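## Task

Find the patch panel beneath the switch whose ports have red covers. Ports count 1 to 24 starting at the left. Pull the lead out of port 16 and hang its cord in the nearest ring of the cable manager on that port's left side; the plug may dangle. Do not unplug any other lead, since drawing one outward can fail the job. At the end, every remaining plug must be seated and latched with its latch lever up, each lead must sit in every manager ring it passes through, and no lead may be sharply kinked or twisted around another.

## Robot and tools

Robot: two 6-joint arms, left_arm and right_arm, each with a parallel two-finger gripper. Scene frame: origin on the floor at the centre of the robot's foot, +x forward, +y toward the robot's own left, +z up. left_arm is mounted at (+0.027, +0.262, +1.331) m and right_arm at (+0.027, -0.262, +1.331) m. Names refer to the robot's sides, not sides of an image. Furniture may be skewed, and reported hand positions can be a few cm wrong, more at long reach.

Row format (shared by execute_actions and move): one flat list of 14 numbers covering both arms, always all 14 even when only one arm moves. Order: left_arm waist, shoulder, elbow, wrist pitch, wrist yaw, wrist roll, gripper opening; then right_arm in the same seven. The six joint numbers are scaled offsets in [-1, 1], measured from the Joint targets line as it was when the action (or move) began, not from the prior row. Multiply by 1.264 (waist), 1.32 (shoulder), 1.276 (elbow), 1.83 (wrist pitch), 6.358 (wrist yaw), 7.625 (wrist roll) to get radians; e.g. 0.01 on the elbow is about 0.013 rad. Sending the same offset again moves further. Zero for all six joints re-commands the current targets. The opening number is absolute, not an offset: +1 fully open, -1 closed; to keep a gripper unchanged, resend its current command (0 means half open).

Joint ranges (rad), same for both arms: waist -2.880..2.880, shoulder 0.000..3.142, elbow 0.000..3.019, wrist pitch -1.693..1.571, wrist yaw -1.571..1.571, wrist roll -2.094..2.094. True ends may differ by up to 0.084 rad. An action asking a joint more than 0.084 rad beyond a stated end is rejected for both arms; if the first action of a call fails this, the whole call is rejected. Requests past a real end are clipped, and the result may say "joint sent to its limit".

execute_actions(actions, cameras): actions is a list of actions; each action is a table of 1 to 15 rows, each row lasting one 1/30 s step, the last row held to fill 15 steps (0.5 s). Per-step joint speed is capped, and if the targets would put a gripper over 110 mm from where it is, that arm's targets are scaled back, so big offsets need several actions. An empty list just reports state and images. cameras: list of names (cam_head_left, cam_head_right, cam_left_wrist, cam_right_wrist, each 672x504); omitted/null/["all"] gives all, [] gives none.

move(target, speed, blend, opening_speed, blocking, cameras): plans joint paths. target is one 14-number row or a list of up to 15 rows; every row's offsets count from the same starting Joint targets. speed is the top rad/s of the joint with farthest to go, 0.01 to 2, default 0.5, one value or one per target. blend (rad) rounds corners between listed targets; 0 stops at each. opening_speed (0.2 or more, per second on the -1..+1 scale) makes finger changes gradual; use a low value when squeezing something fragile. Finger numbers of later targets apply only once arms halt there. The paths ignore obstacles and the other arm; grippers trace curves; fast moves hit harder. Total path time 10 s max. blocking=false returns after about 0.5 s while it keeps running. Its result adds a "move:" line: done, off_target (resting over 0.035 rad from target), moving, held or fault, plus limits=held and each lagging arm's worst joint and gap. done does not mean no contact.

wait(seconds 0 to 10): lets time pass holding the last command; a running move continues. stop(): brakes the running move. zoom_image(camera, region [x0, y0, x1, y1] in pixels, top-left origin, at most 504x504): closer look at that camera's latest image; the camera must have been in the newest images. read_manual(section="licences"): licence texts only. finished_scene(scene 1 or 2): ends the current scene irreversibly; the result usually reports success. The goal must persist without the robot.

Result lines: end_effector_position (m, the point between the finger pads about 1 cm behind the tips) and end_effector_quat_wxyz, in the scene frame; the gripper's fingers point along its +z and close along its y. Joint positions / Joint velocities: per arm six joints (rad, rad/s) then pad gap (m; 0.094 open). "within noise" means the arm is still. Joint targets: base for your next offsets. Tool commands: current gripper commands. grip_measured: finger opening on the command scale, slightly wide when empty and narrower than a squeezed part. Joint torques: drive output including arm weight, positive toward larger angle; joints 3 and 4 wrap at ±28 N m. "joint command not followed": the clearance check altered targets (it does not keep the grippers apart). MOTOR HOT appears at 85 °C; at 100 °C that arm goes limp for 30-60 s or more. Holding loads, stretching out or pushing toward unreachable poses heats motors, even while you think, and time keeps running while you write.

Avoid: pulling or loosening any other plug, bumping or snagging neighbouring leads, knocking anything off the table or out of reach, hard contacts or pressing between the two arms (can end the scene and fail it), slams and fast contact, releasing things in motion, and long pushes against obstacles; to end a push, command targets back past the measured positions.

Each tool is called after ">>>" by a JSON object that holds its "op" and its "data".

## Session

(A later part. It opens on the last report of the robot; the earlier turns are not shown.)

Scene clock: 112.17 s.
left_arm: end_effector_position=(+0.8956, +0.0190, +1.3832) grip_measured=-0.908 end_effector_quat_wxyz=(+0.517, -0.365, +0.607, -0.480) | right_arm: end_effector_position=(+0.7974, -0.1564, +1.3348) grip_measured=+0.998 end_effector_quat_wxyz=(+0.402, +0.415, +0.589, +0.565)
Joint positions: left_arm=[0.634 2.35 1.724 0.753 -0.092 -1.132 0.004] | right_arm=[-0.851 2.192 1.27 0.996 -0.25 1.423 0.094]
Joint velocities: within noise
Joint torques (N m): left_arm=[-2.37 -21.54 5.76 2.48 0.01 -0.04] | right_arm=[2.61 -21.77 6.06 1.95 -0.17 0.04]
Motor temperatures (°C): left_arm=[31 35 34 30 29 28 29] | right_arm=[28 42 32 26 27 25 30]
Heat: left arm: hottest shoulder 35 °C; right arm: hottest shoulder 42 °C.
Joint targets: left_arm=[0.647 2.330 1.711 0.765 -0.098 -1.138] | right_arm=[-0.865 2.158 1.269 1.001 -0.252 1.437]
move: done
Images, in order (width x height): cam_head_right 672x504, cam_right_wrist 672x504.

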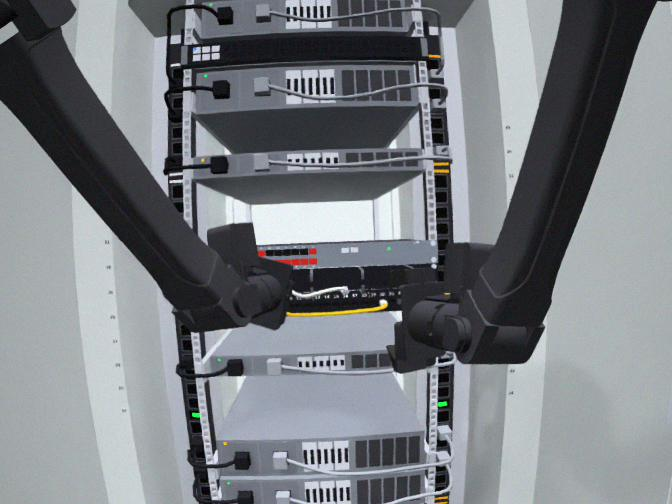

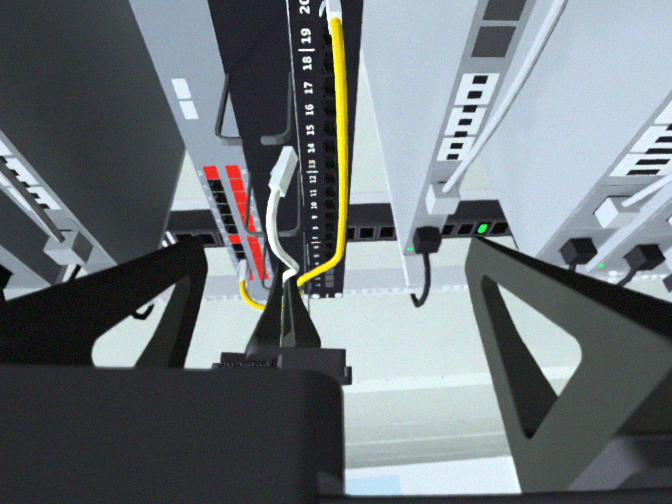

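>>> {"op": "move", "data": {"target": [-0.0775,0.0492,0.0674,0.0158,-0.042,0.0024,-0.95,0,0,0,0,0,0,1], "speed": 0.15, "cameras": ["cam_head_right","cam_left_wrist","cam_right_wrist"]}}

>>> {"op": "zoom_image", "data": {"camera": "cam_right_wrist", "region": [220, 120, 340, 290]}}

>>> {"op": "zoom_image", "data": {"camera": "cam_head_right", "region": [270, 250, 370, 320]}}

Scene clock: 116.27 s.
left_arm: end_effector_position=(+0.8874, -0.0001, +1.3932) grip_measured=-0.908 end_effector_quat_wxyz=(+0.559, -0.427, +0.566, -0.430) | right_arm: end_effector_position=(+0.7974, -0.1564, +1.3348) grip_measured=+0.998 end_effector_quat_wxyz=(+0.402, +0.415, +0.589, +0.565)
Joint positions: left_arm=[0.559 2.364 1.753 0.773 -0.36 -1.126 0.004] | right_arm=[-0.851 2.192 1.27 0.996 -0.25 1.423 0.094]
Joint velocities: within noise
Joint torques (N m): left_arm=[-5.71 -17.85 9.92 2.82 0.07 0.05] | right_arm=[2.78 -21.77 6.12 2.03 -0.16 0.04]
Motor temperatures (°C): left_arm=[31 36 34 30 29 28 30] | right_arm=[28 42 32 26 27 25 29]
Heat: left arm: hottest shoulder 36 °C; right arm: hottest shoulder 42 °C.
Joint targets: left_arm=[0.549 2.395 1.797 0.794 -0.365 -1.120] | right_arm=[-0.865 2.158 1.269 1.001 -0.252 1.437]
move: off_target (left_arm); left_arm: the elbow is farthest, 0.044 rad from its target
Images, in order (width x height): cam_head_right 672x504, cam_left_wrist 672x504, cam_right_wrist 672x504.

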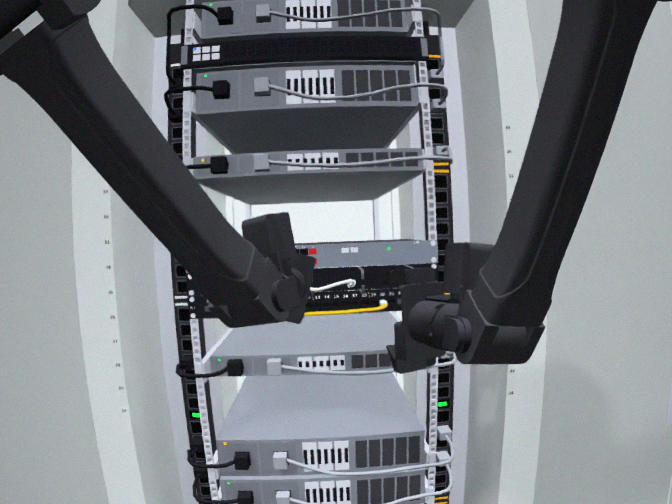

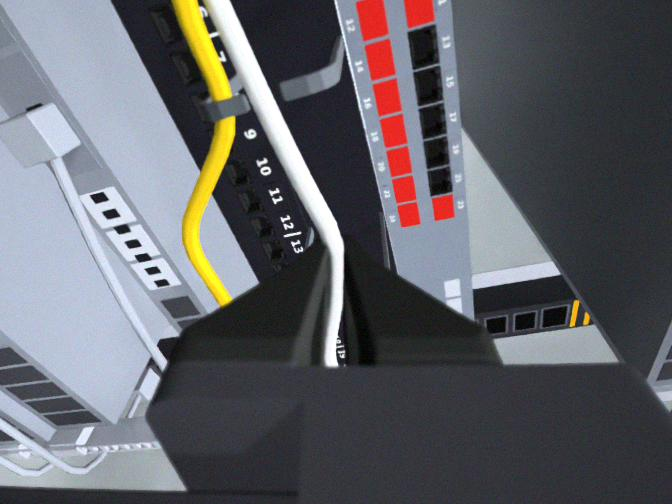

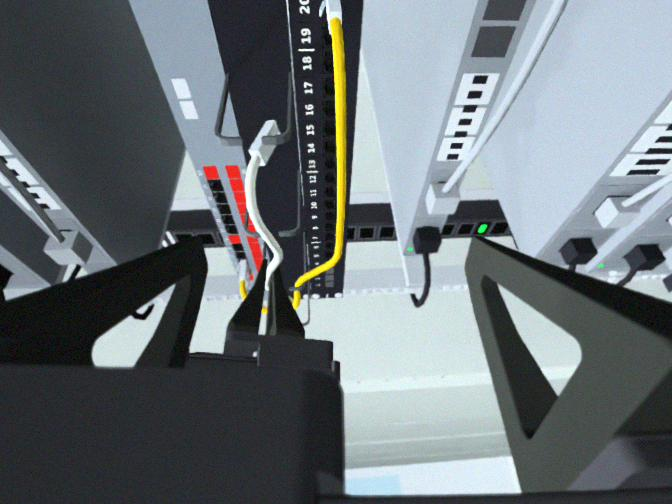

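Scaled by 2.965 from the camera's 672x504 image, which has a finer 960x720 frame.

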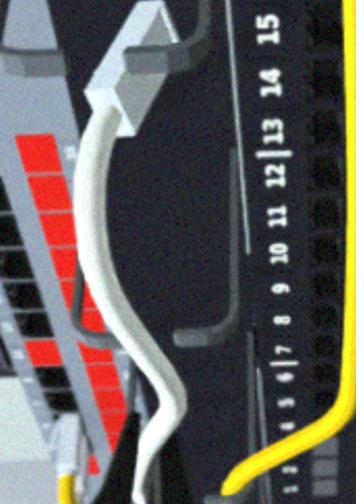

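Scaled by 5.040 from the camera's 672x504 image, which has a finer 960x720 frame.

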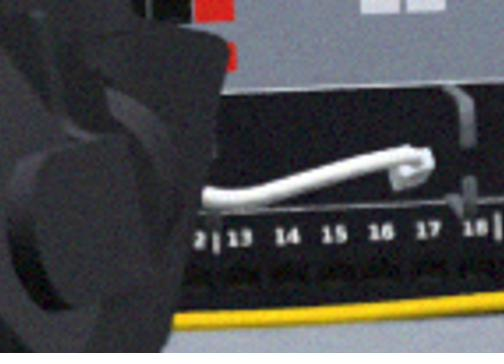

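>>> {"op": "move", "data": {"target": [0.0301,0.0076,0.0376,-0.0399,-0.0013,0,-0.95,0,0,0,0,0,0,1], "speed": 0.1, "cameras": ["cam_head_left","cam_head_right","cam_right_wrist"]}}

>>> {"op": "zoom_image", "data": {"camera": "cam_right_wrist", "region": [220, 120, 340, 290]}}

>>> {"op": "zoom_image", "data": {"camera": "cam_head_right", "region": [270, 250, 370, 320]}}

Scene clock: 118.83 s.
left_arm: end_effector_position=(+0.9002, +0.0084, +1.3947) grip_measured=-0.908 end_effector_quat_wxyz=(+0.561, -0.432, +0.566, -0.422) | right_arm: end_effector_position=(+0.7974, -0.1564, +1.3348) grip_measured=+0.998 end_effector_quat_wxyz=(+0.402, +0.415, +0.589, +0.565)
Joint positions: left_arm=[0.572 2.376 1.797 0.734 -0.367 -1.126 0.004] | right_arm=[-0.851 2.192 1.27 0.996 -0.25 1.423 0.094]
Joint velocities: within noise
Joint torques (N m): left_arm=[-3.02 -18.2 10.17 1.58 -0.08 -0.01] | right_arm=[2.61 -21.83 6.06 1.96 -0.17 0.05]
Motor temperatures (°C): left_arm=[31 36 34 30 29 28 30] | right_arm=[28 43 32 26 27 25 29]
Heat: left arm: hottest shoulder 36 °C; right arm: hottest shoulder 43 °C.
Joint targets: left_arm=[0.588 2.405 1.845 0.721 -0.373 -1.120] | right_arm=[-0.865 2.158 1.269 1.001 -0.252 1.437]
move: off_target (left_arm); left_arm: the elbow is farthest, 0.048 rad from its target
Images, in order (width x height): cam_head_left 672x504, cam_head_right 672x504, cam_right_wrist 672x504.

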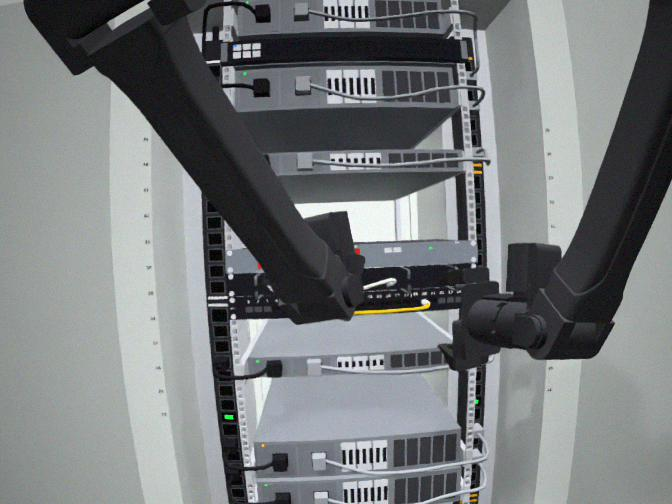

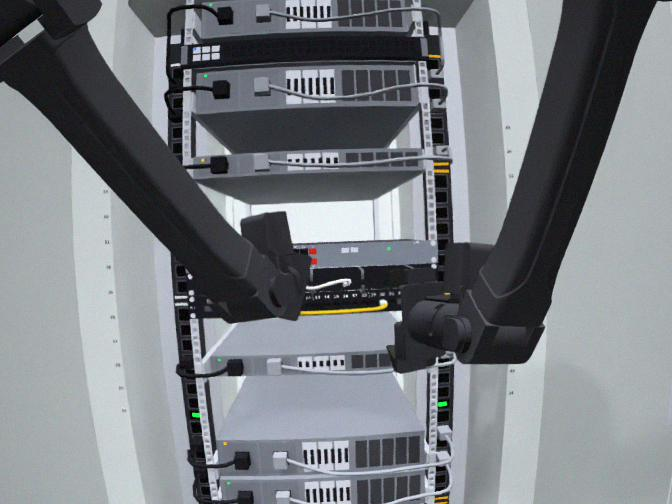

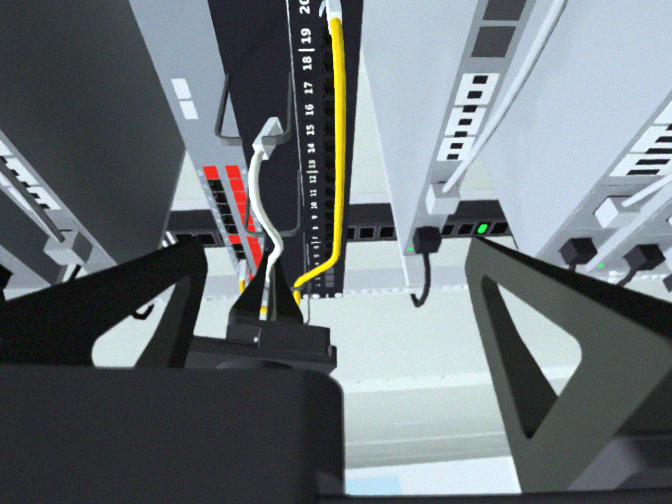

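Scaled by 2.965 from the camera's 672x504 image, which has a finer 960x720 frame.

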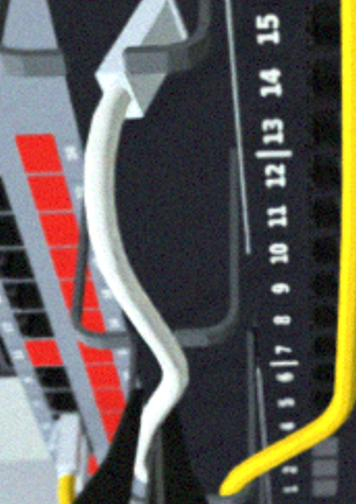

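Scaled by 5.040 from the camera's 672x504 image, which has a finer 960x720 frame.

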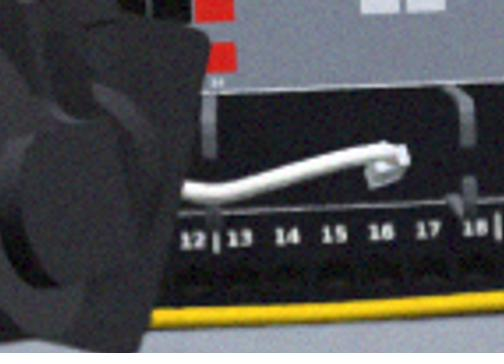

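>>> {"op": "move", "data": {"target": [0,0,0,0,0,-0.006,-0.95,0,0,0,0,0,0,1], "speed": 0.2, "cameras": ["cam_head_right","cam_right_wrist"]}}

>>> {"op": "zoom_image", "data": {"camera": "cam_right_wrist", "region": [230, 180, 310, 270]}}

>>> {"op": "zoom_image", "data": {"camera": "cam_head_right", "region": [270, 250, 370, 320]}}

Scene clock: 120.43 s.
left_arm: end_effector_position=(+0.9004, +0.0083, +1.3950) grip_measured=-0.908 end_effector_quat_wxyz=(+0.554, -0.441, +0.559, -0.431) | right_arm: end_effector_position=(+0.7974, -0.1564, +1.3348) grip_measured=+0.998 end_effector_quat_wxyz=(+0.402, +0.415, +0.589, +0.565)
Joint positions: left_arm=[0.572 2.376 1.798 0.733 -0.367 -1.159 0.004] | right_arm=[-0.851 2.192 1.27 0.996 -0.25 1.423 0.094]
Joint velocities: within noise
Joint torques (N m): left_arm=[-3.6 -18.08 10.1 1.39 -0.02 -0.05] | right_arm=[2.67 -21.83 6.13 2 -0.17 0.04]
Motor temperatures (°C): left_arm=[31 36 34 30 29 28 30] | right_arm=[28 43 32 26 27 25 29]
Heat: left arm: hottest shoulder 36 °C; right arm: hottest shoulder 43 °C.
Joint targets: left_arm=[0.588 2.405 1.845 0.721 -0.373 -1.166] | right_arm=[-0.865 2.158 1.269 1.001 -0.252 1.437]
move: off_target (left_arm); left_arm: the elbow is farthest, 0.047 rad from its target
Images, in order (width x height): cam_head_right 672x504, cam_right_wrist 672x504.

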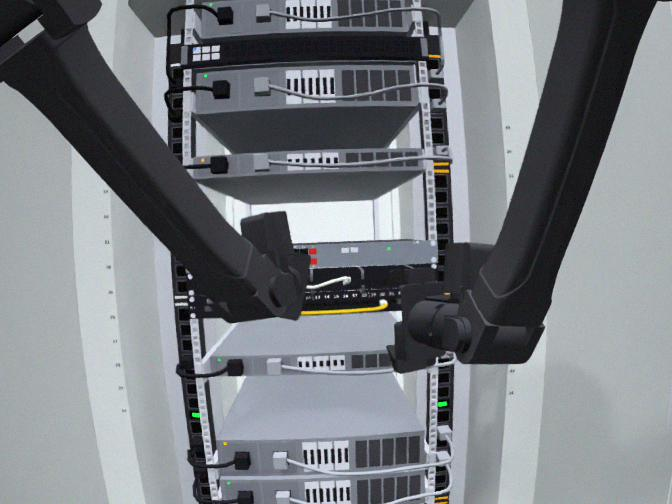

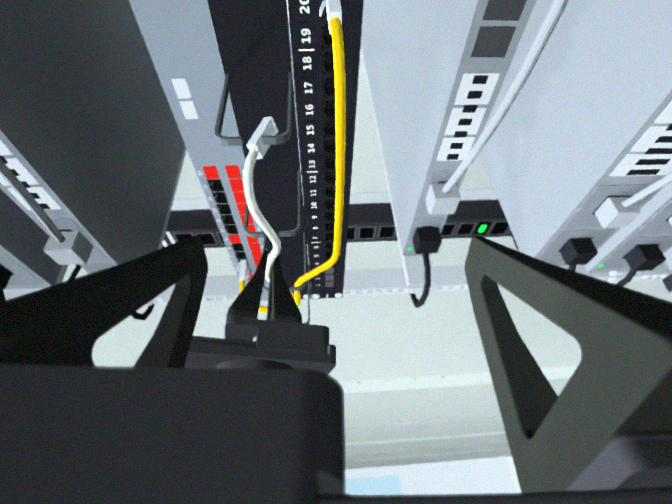

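Scaled by 5.600 from the camera's 672x504 image, which has a finer 960x720 frame.

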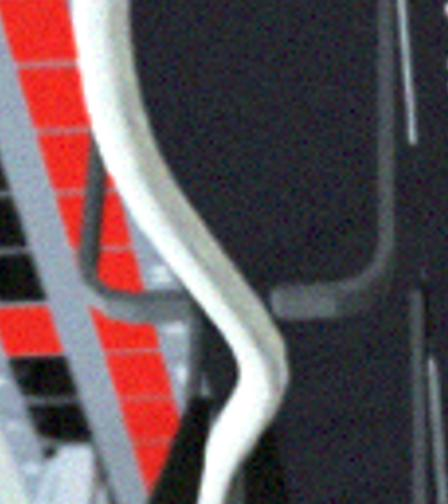

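Scaled by 5.040 from the camera's 672x504 image, which has a finer 960x720 frame.

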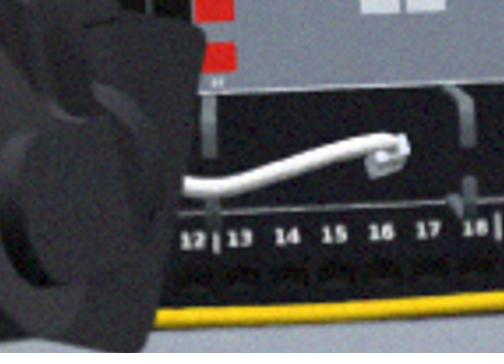

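>>> {"op": "move", "data": {"target": [0,0,0,0,0,-0.0055,-0.95,0,0,0,0,0,0,1], "speed": 0.2, "cameras": ["cam_head_right","cam_right_wrist"]}}

>>> {"op": "zoom_image", "data": {"camera": "cam_right_wrist", "region": [230, 180, 310, 270]}}

>>> {"op": "zoom_image", "data": {"camera": "cam_head_right", "region": [270, 250, 370, 320]}}

Scene clock: 121.73 s.
left_arm: end_effector_position=(+0.9005, +0.0083, +1.3952) grip_measured=-0.908 end_effector_quat_wxyz=(+0.545, -0.453, +0.550, -0.442) | right_arm: end_effector_position=(+0.7974, -0.1564, +1.3348) grip_measured=+0.998 end_effector_quat_wxyz=(+0.402, +0.415, +0.589, +0.565)
Joint positions: left_arm=[0.572 2.376 1.798 0.733 -0.367 -1.2 0.004] | right_arm=[-0.851 2.192 1.27 0.996 -0.25 1.423 0.094]
Joint velocities: within noise
Joint torques (N m): left_arm=[-2.84 -18.14 10.07 1.57 -0.06 -0.08] | right_arm=[2.37 -21.77 6.02 2.02 -0.17 0.05]
Motor temperatures (°C): left_arm=[31 37 34 30 29 28 30] | right_arm=[28 43 32 26 27 25 29]
Heat: left arm: hottest shoulder 37 °C; right arm: hottest shoulder 43 °C.
Joint targets: left_arm=[0.588 2.405 1.845 0.721 -0.373 -1.208] | right_arm=[-0.865 2.158 1.269 1.001 -0.252 1.437]
move: off_target (left_arm); left_arm: the elbow is farthest, 0.047 rad from its target
Images, in order (width x height): cam_head_right 672x504, cam_right_wrist 672x504.

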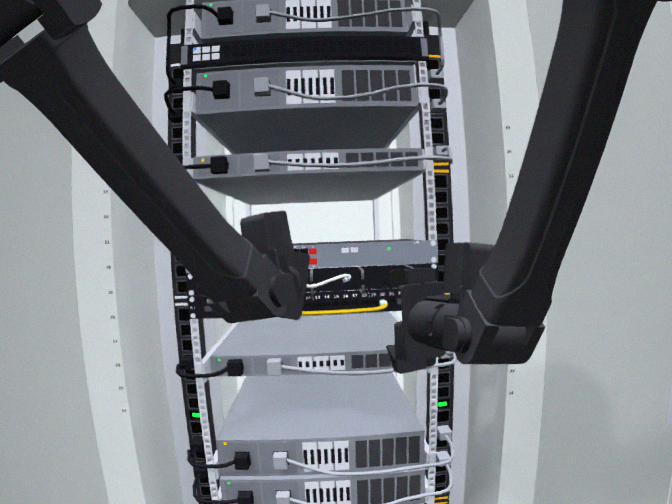

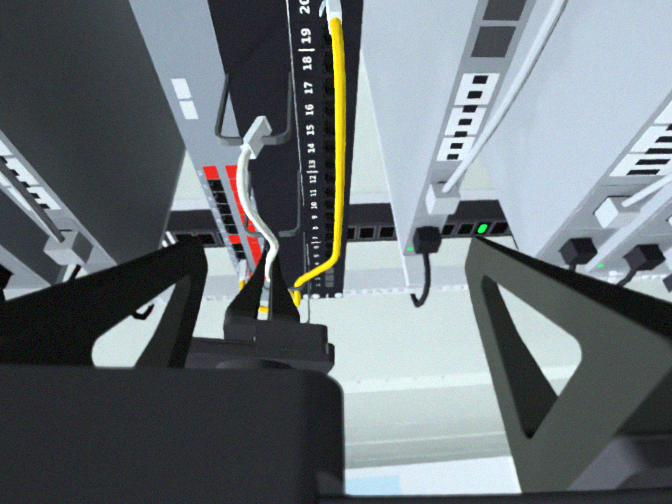

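Scaled by 5.600 from the camera's 672x504 image, which has a finer 960x720 frame.

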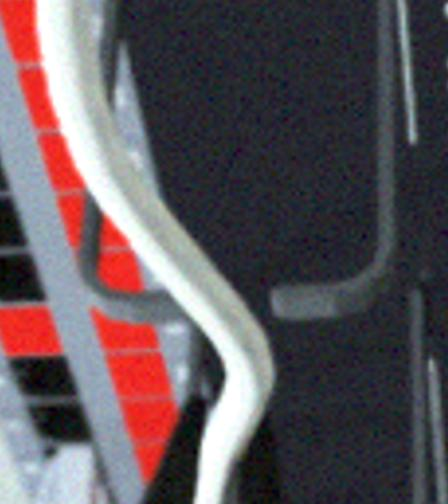

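Scaled by 5.040 from the camera's 672x504 image, which has a finer 960x720 frame.

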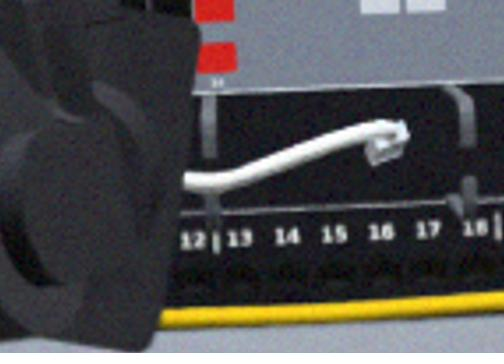

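>>> {"op": "move", "data": {"target": [0.0047,0.0173,0.041,-0.0158,-0.0009,0,-0.95,0,0,0,0,0,0,1], "speed": 0.06, "cameras": ["cam_head_right","cam_right_wrist"]}}

>>> {"op": "zoom_image", "data": {"camera": "cam_right_wrist", "region": [230, 180, 310, 270]}}

>>> {"op": "zoom_image", "data": {"camera": "cam_head_right", "region": [270, 250, 370, 320]}}

Scene clock: 123.97 s.
left_arm: end_effector_position=(+0.9112, +0.0083, +1.3958) grip_measured=-0.908 end_effector_quat_wxyz=(+0.546, -0.455, +0.548, -0.440) | right_arm: end_effector_position=(+0.7974, -0.1564, +1.3348) grip_measured=+0.998 end_effector_quat_wxyz=(+0.402, +0.415, +0.589, +0.565)
Joint positions: left_arm=[0.575 2.398 1.848 0.705 -0.372 -1.202 0.004] | right_arm=[-0.851 2.192 1.27 0.996 -0.25 1.423 0.094]
Joint velocities: within noise
Joint torques (N m): left_arm=[-3.14 -18.2 10.48 1.51 -0.03 -0.1] | right_arm=[2.55 -21.66 6.09 1.96 -0.18 0.04]
Motor temperatures (°C): left_arm=[31 37 34 29 29 28 30] | right_arm=[28 43 32 26 27 25 29]
Heat: left arm: hottest shoulder 37 °C; right arm: hottest shoulder 43 °C.
Joint targets: left_arm=[0.593 2.428 1.897 0.692 -0.379 -1.208] | right_arm=[-0.865 2.158 1.269 1.001 -0.252 1.437]
move: off_target (left_arm); left_arm: the elbow is farthest, 0.049 rad from its target
Images, in order (width x height): cam_head_right 672x504, cam_right_wrist 672x504.

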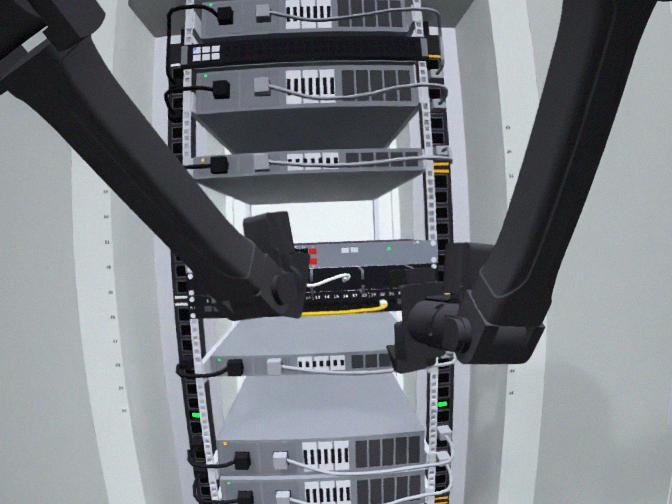

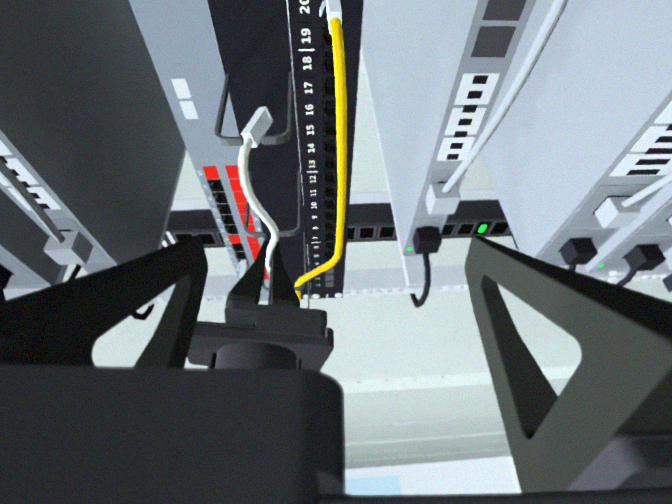

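Scaled by 5.600 from the camera's 672x504 image, which has a finer 960x720 frame.

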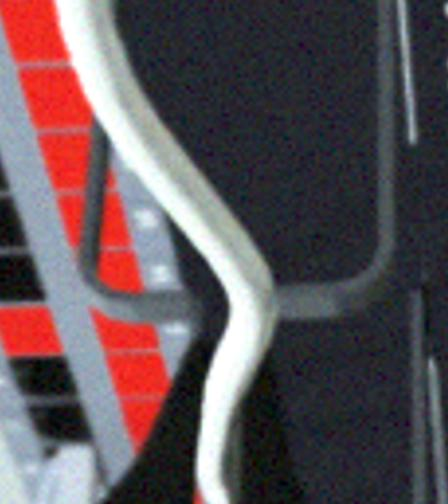

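Scaled by 5.040 from the camera's 672x504 image, which has a finer 960x720 frame.

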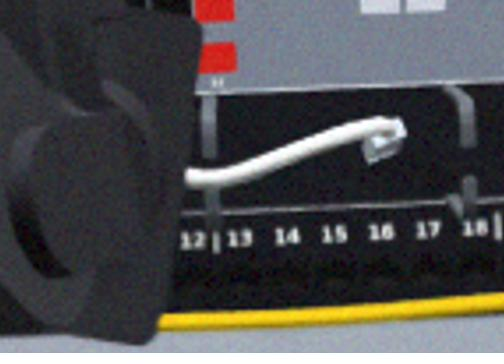

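>>> {"op": "move", "data": {"target": [0.0047,0.0175,0.0439,-0.0166,-0.0009,0,-0.95,0,0,0,0,0,0,1], "speed": 0.06, "cameras": ["cam_head_right","cam_right_wrist"]}}

>>> {"op": "zoom_image", "data": {"camera": "cam_right_wrist", "region": [230, 180, 310, 270]}}

>>> {"op": "zoom_image", "data": {"camera": "cam_head_right", "region": [270, 250, 370, 320]}}

Scene clock: 125.70 s.
left_arm: end_effector_position=(+0.9226, +0.0096, +1.3961) grip_measured=-0.908 end_effector_quat_wxyz=(+0.548, -0.458, +0.546, -0.437) | right_arm: end_effector_position=(+0.7974, -0.1564, +1.3348) grip_measured=+0.998 end_effector_quat_wxyz=(+0.402, +0.415, +0.589, +0.565)
Joint positions: left_arm=[0.579 2.421 1.902 0.674 -0.378 -1.202 0.004] | right_arm=[-0.851 2.192 1.27 0.996 -0.25 1.423 0.094]
Joint velocities: within noise
Joint torques (N m): left_arm=[-2.55 -18.32 10.69 1.61 -0.05 -0.09] | right_arm=[2.43 -21.71 6.09 1.98 -0.15 0.03]
Motor temperatures (°C): left_arm=[31 37 35 29 29 28 30] | right_arm=[28 43 32 26 27 25 29]
Heat: left arm: hottest shoulder 37 °C; right arm: hottest shoulder 43 °C.
Joint targets: left_arm=[0.599 2.451 1.954 0.662 -0.385 -1.208] | right_arm=[-0.865 2.158 1.269 1.001 -0.252 1.437]
move: off_target (left_arm); left_arm: the elbow is farthest, 0.051 rad from its target
Images, in order (width x height): cam_head_right 672x504, cam_right_wrist 672x504.

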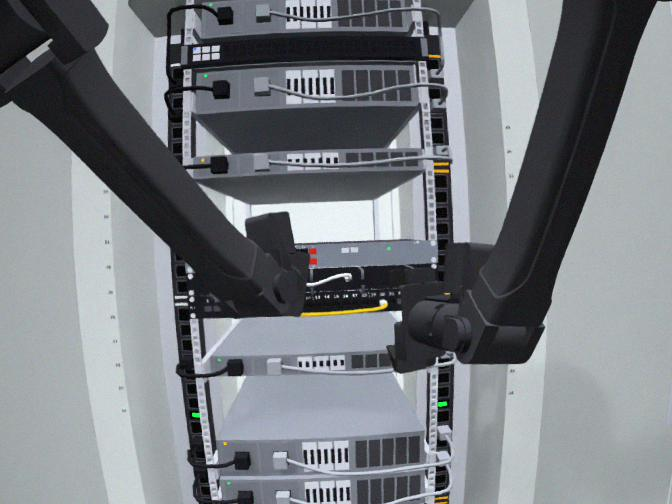

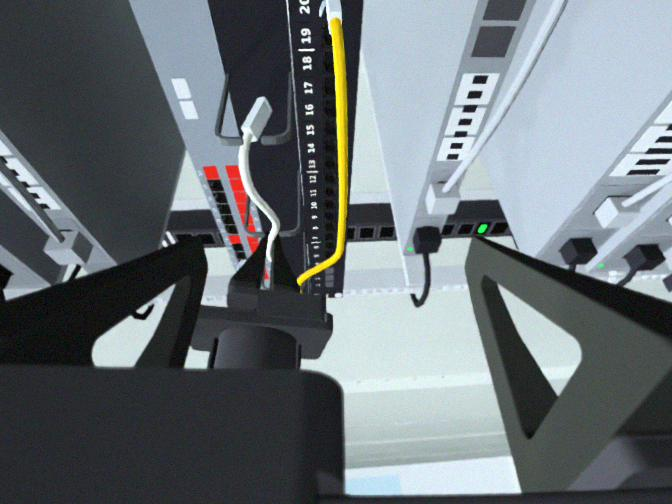

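Scaled by 5.600 from the camera's 672x504 image, which has a finer 960x720 frame.

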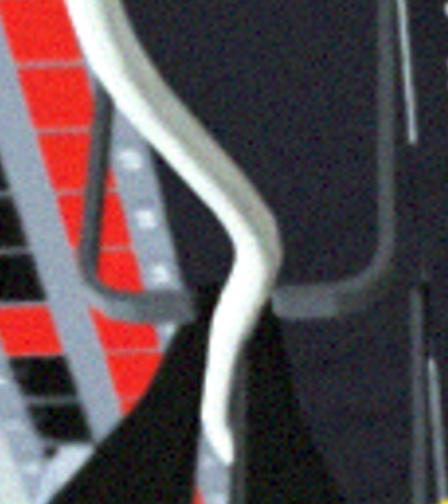

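Scaled by 5.040 from the camera's 672x504 image, which has a finer 960x720 frame.

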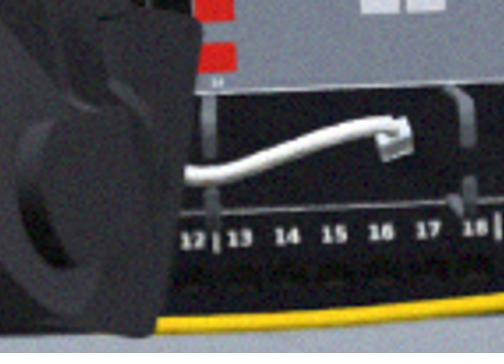

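>>> {"op": "move", "data": {"target": [0.0035,0.0202,0.0471,-0.0176,-0.0009,0,-0.95,0,0,0,0,0,0,1], "speed": 0.06, "cameras": ["cam_head_right","cam_right_wrist"]}}

>>> {"op": "zoom_image", "data": {"camera": "cam_right_wrist", "region": [230, 180, 310, 270]}}

>>> {"op": "zoom_image", "data": {"camera": "cam_head_right", "region": [270, 250, 370, 320]}}

Scene clock: 127.63 s.
left_arm: end_effector_position=(+0.9342, +0.0105, +1.3961) grip_measured=-0.908 end_effector_quat_wxyz=(+0.550, -0.461, +0.544, -0.434) | right_arm: end_effector_position=(+0.7974, -0.1564, +1.3348) grip_measured=+0.998 end_effector_quat_wxyz=(+0.402, +0.415, +0.589, +0.565)
Joint positions: left_arm=[0.583 2.448 1.96 0.642 -0.383 -1.202 0.004] | right_arm=[-0.851 2.192 1.27 0.996 -0.25 1.423 0.094]
Joint velocities: within noise
Joint torques (N m): left_arm=[-2.26 -19.02 10.86 1.22 -0.05 -0.06] | right_arm=[2.61 -21.54 6.04 1.95 -0.16 0.05]
Motor temperatures (°C): left_arm=[31 37 35 29 29 28 30] | right_arm=[28 43 32 26 27 25 29]
Heat: left arm: hottest shoulder 37 °C; right arm: hottest shoulder 43 °C.
Joint targets: left_arm=[0.604 2.477 2.013 0.630 -0.390 -1.208] | right_arm=[-0.865 2.158 1.269 1.001 -0.252 1.437]
move: off_target (left_arm); left_arm: the elbow is farthest, 0.054 rad from its target
Images, in order (width x height): cam_head_right 672x504, cam_right_wrist 672x504.

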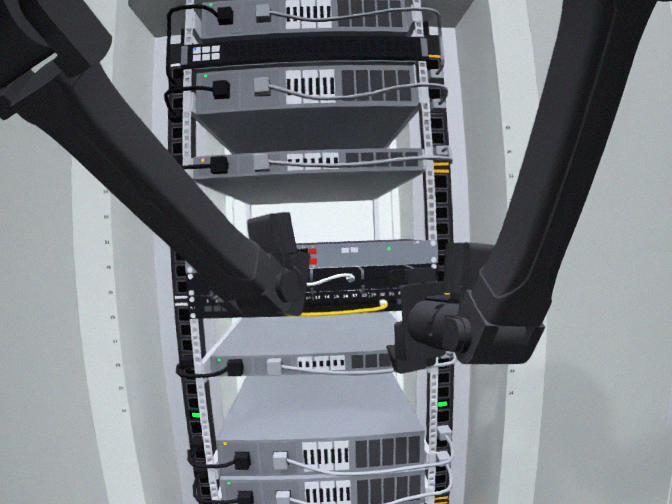

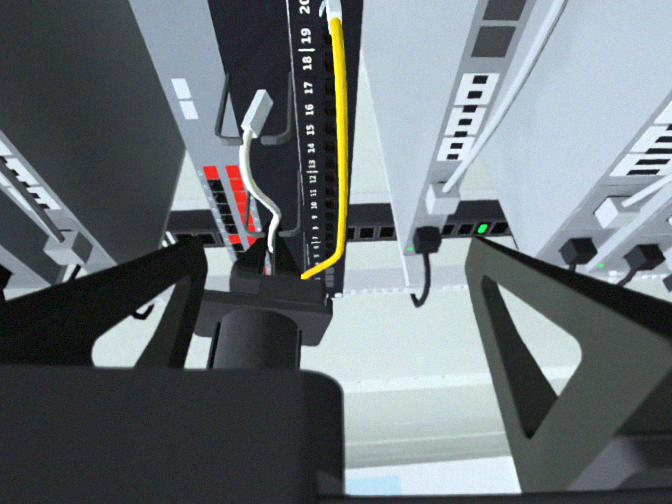

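Scaled by 5.600 from the camera's 672x504 image, which has a finer 960x720 frame.

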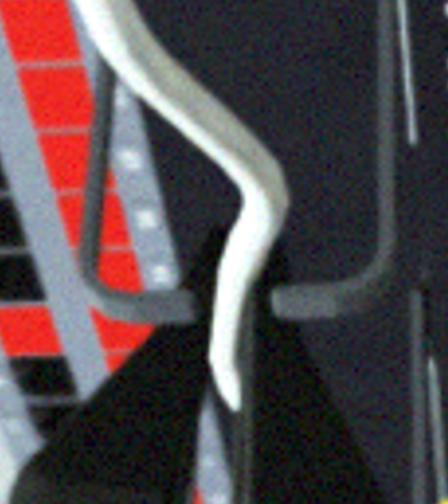

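Scaled by 5.040 from the camera's 672x504 image, which has a finer 960x720 frame.

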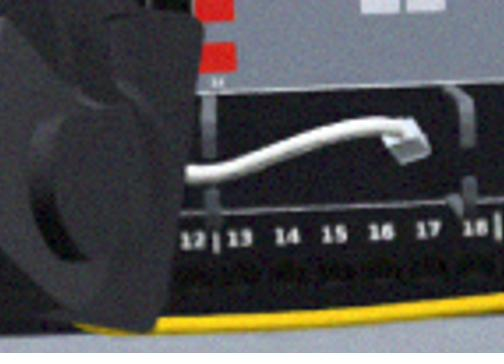

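>>> {"op": "move", "data": {"target": [0,0.0104,0,0.0208,0,0,-0.95,0,0,0,0,0,0,1], "speed": 0.06, "cameras": ["cam_head_right","cam_left_wrist","cam_right_wrist"]}}

>>> {"op": "zoom_image", "data": {"camera": "cam_right_wrist", "region": [230, 150, 330, 270]}}

>>> {"op": "zoom_image", "data": {"camera": "cam_head_right", "region": [270, 250, 370, 320]}}

Scene clock: 129.40 s.
left_arm: end_effector_position=(+0.9336, +0.0105, +1.3854) grip_measured=-0.908 end_effector_quat_wxyz=(+0.549, -0.462, +0.547, -0.431) | right_arm: end_effector_position=(+0.7974, -0.1564, +1.3348) grip_measured=+0.998 end_effector_quat_wxyz=(+0.402, +0.415, +0.589, +0.565)
Joint positions: left_arm=[0.585 2.461 1.962 0.645 -0.384 -1.202 0.004] | right_arm=[-0.851 2.192 1.27 0.996 -0.25 1.423 0.094]
Joint velocities: within noise
Joint torques (N m): left_arm=[-2.9 -19.19 10.65 2.89 -0.07 -0.06] | right_arm=[2.32 -21.71 6.09 2.02 -0.17 0.04]
Motor temperatures (°C): left_arm=[31 37 35 29 29 28 30] | right_arm=[28 43 32 26 27 25 29]
Heat: left arm: hottest shoulder 37 °C; right arm: hottest shoulder 43 °C.
Joint targets: left_arm=[0.604 2.491 2.014 0.668 -0.390 -1.208] | right_arm=[-0.865 2.158 1.269 1.001 -0.252 1.437]
move: off_target (left_arm); left_arm: the elbow is farthest, 0.051 rad from its target
Images, in order (width x height): cam_head_right 672x504, cam_left_wrist 672x504, cam_right_wrist 672x504.

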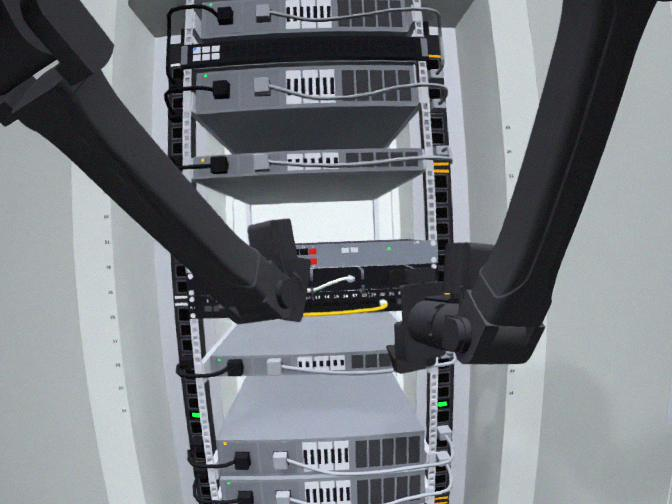

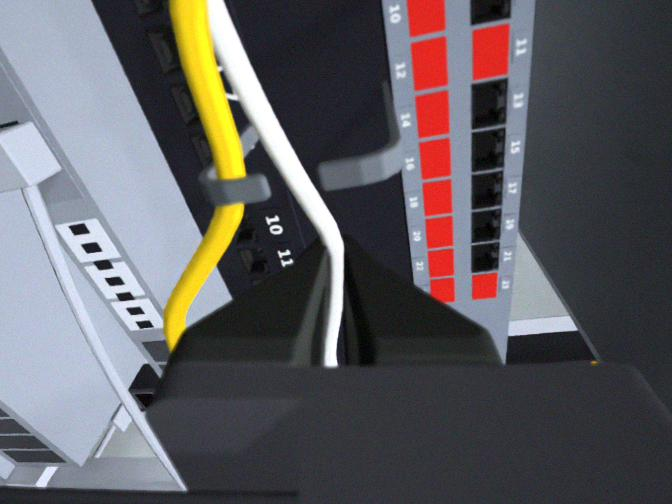

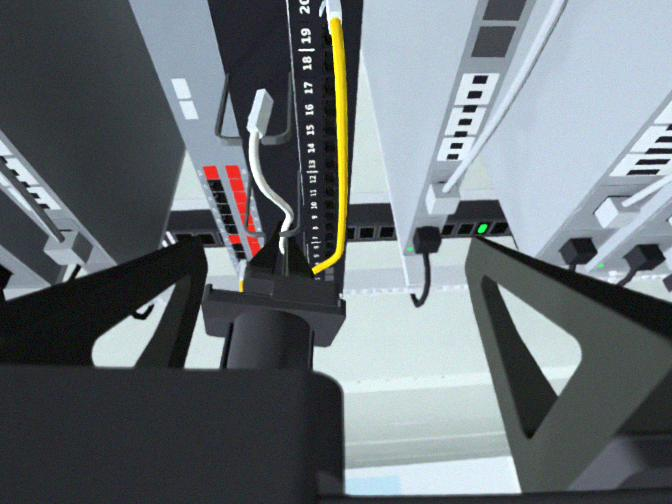

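Scaled by 4.200 from the camera's 672x504 image, which has a finer 960x720 frame.

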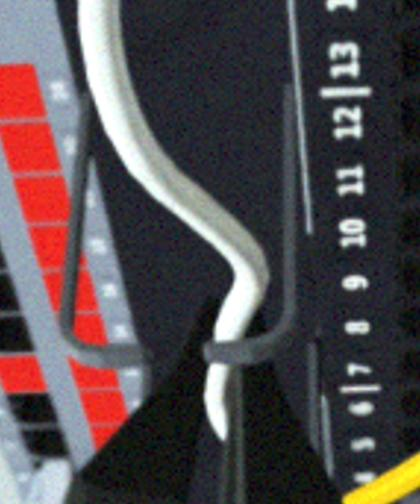

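Scaled by 5.040 from the camera's 672x504 image, which has a finer 960x720 frame.

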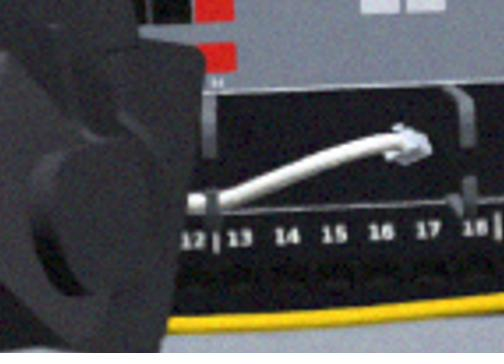

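>>> {"op": "move", "data": {"target": [0,0,0,0,0,0,-0.6,0,0,0,0,0,0,1], "speed": 0.06, "opening_speed": 0.2, "cameras": ["cam_head_right","cam_left_wrist","cam_right_wrist"]}}

>>> {"op": "zoom_image", "data": {"camera": "cam_right_wrist", "region": [230, 80, 350, 280]}}

>>> {"op": "zoom_image", "data": {"camera": "cam_head_right", "region": [270, 250, 370, 320]}}

Scene clock: 131.83 s.
left_arm: end_effector_position=(+0.9361, +0.0169, +1.3873) grip_measured=-0.604 end_effector_quat_wxyz=(+0.552, -0.464, +0.543, -0.429) | right_arm: end_effector_position=(+0.7974, -0.1564, +1.3348) grip_measured=+0.998 end_effector_quat_wxyz=(+0.402, +0.415, +0.589, +0.565)
Joint positions: left_arm=[0.591 2.461 1.966 0.647 -0.387 -1.202 0.019] | right_arm=[-0.851 2.192 1.27 0.996 -0.25 1.423 0.094]
Joint velocities: within noise
Joint torques (N m): left_arm=[-3.49 -18.84 10.67 2.73 0.11 -0.05] | right_arm=[2.37 -21.6 6.05 1.96 -0.17 0.04]
Motor temperatures (°C): left_arm=[31 38 35 29 29 28 30] | right_arm=[28 43 32 26 27 25 29]
Heat: left arm: hottest shoulder 38 °C; right arm: hottest shoulder 43 °C.
Joint targets: left_arm=[0.604 2.491 2.013 0.668 -0.390 -1.208] | right_arm=[-0.865 2.158 1.269 1.001 -0.252 1.437]
move: off_target (left_arm); left_arm: the elbow is farthest, 0.048 rad from its target
Images, in order (width x height): cam_head_right 672x504, cam_left_wrist 672x504, cam_right_wrist 672x504.

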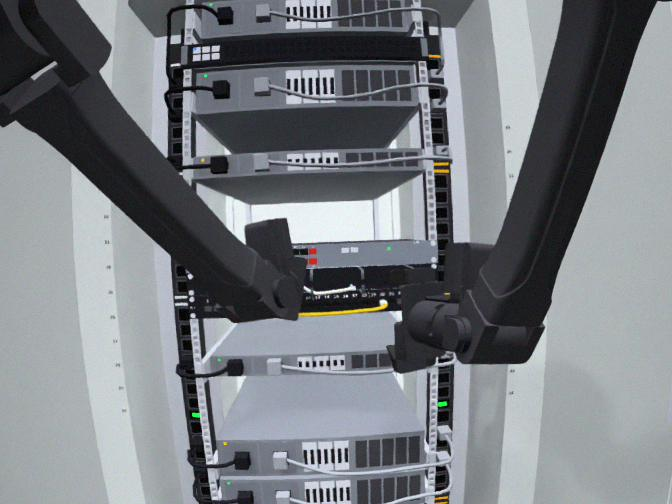

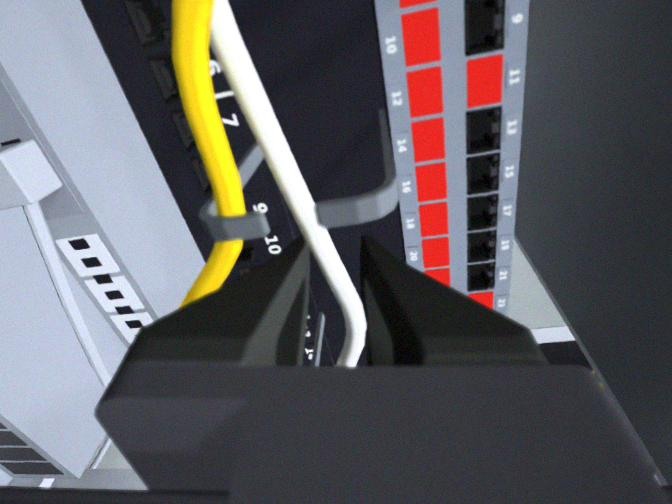

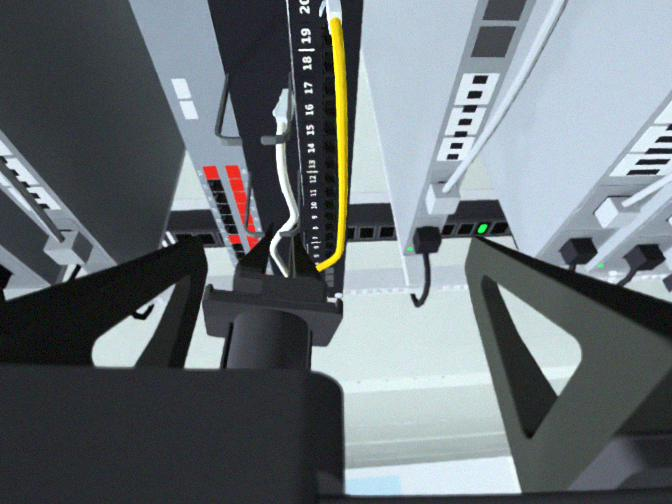

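Scaled by 2.520 from the camera's 672x504 image, which has a finer 960x720 frame.

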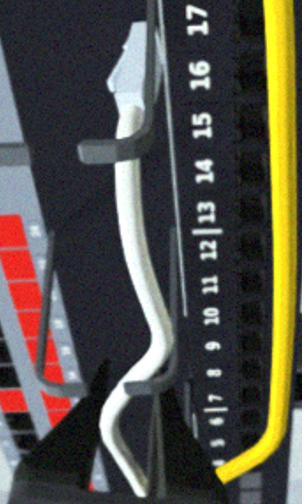

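Scaled by 5.040 from the camera's 672x504 image, which has a finer 960x720 frame.

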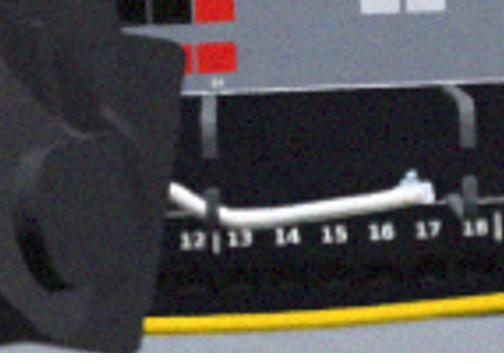

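>>> {"op": "zoom_image", "data": {"camera": "cam_left_wrist", "region": [180, 130, 400, 370]}}

Scaled by 2.100 from the camera's 672x504 image, which has a finer 960x720 frame.

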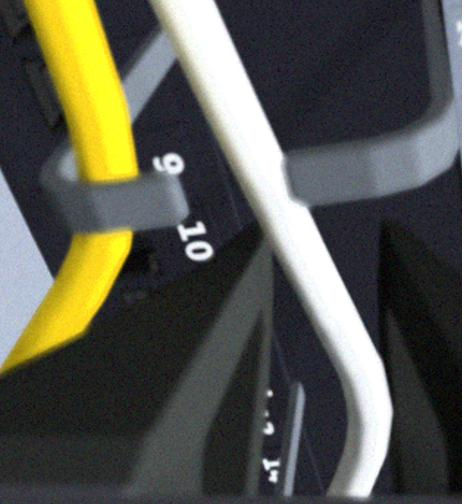

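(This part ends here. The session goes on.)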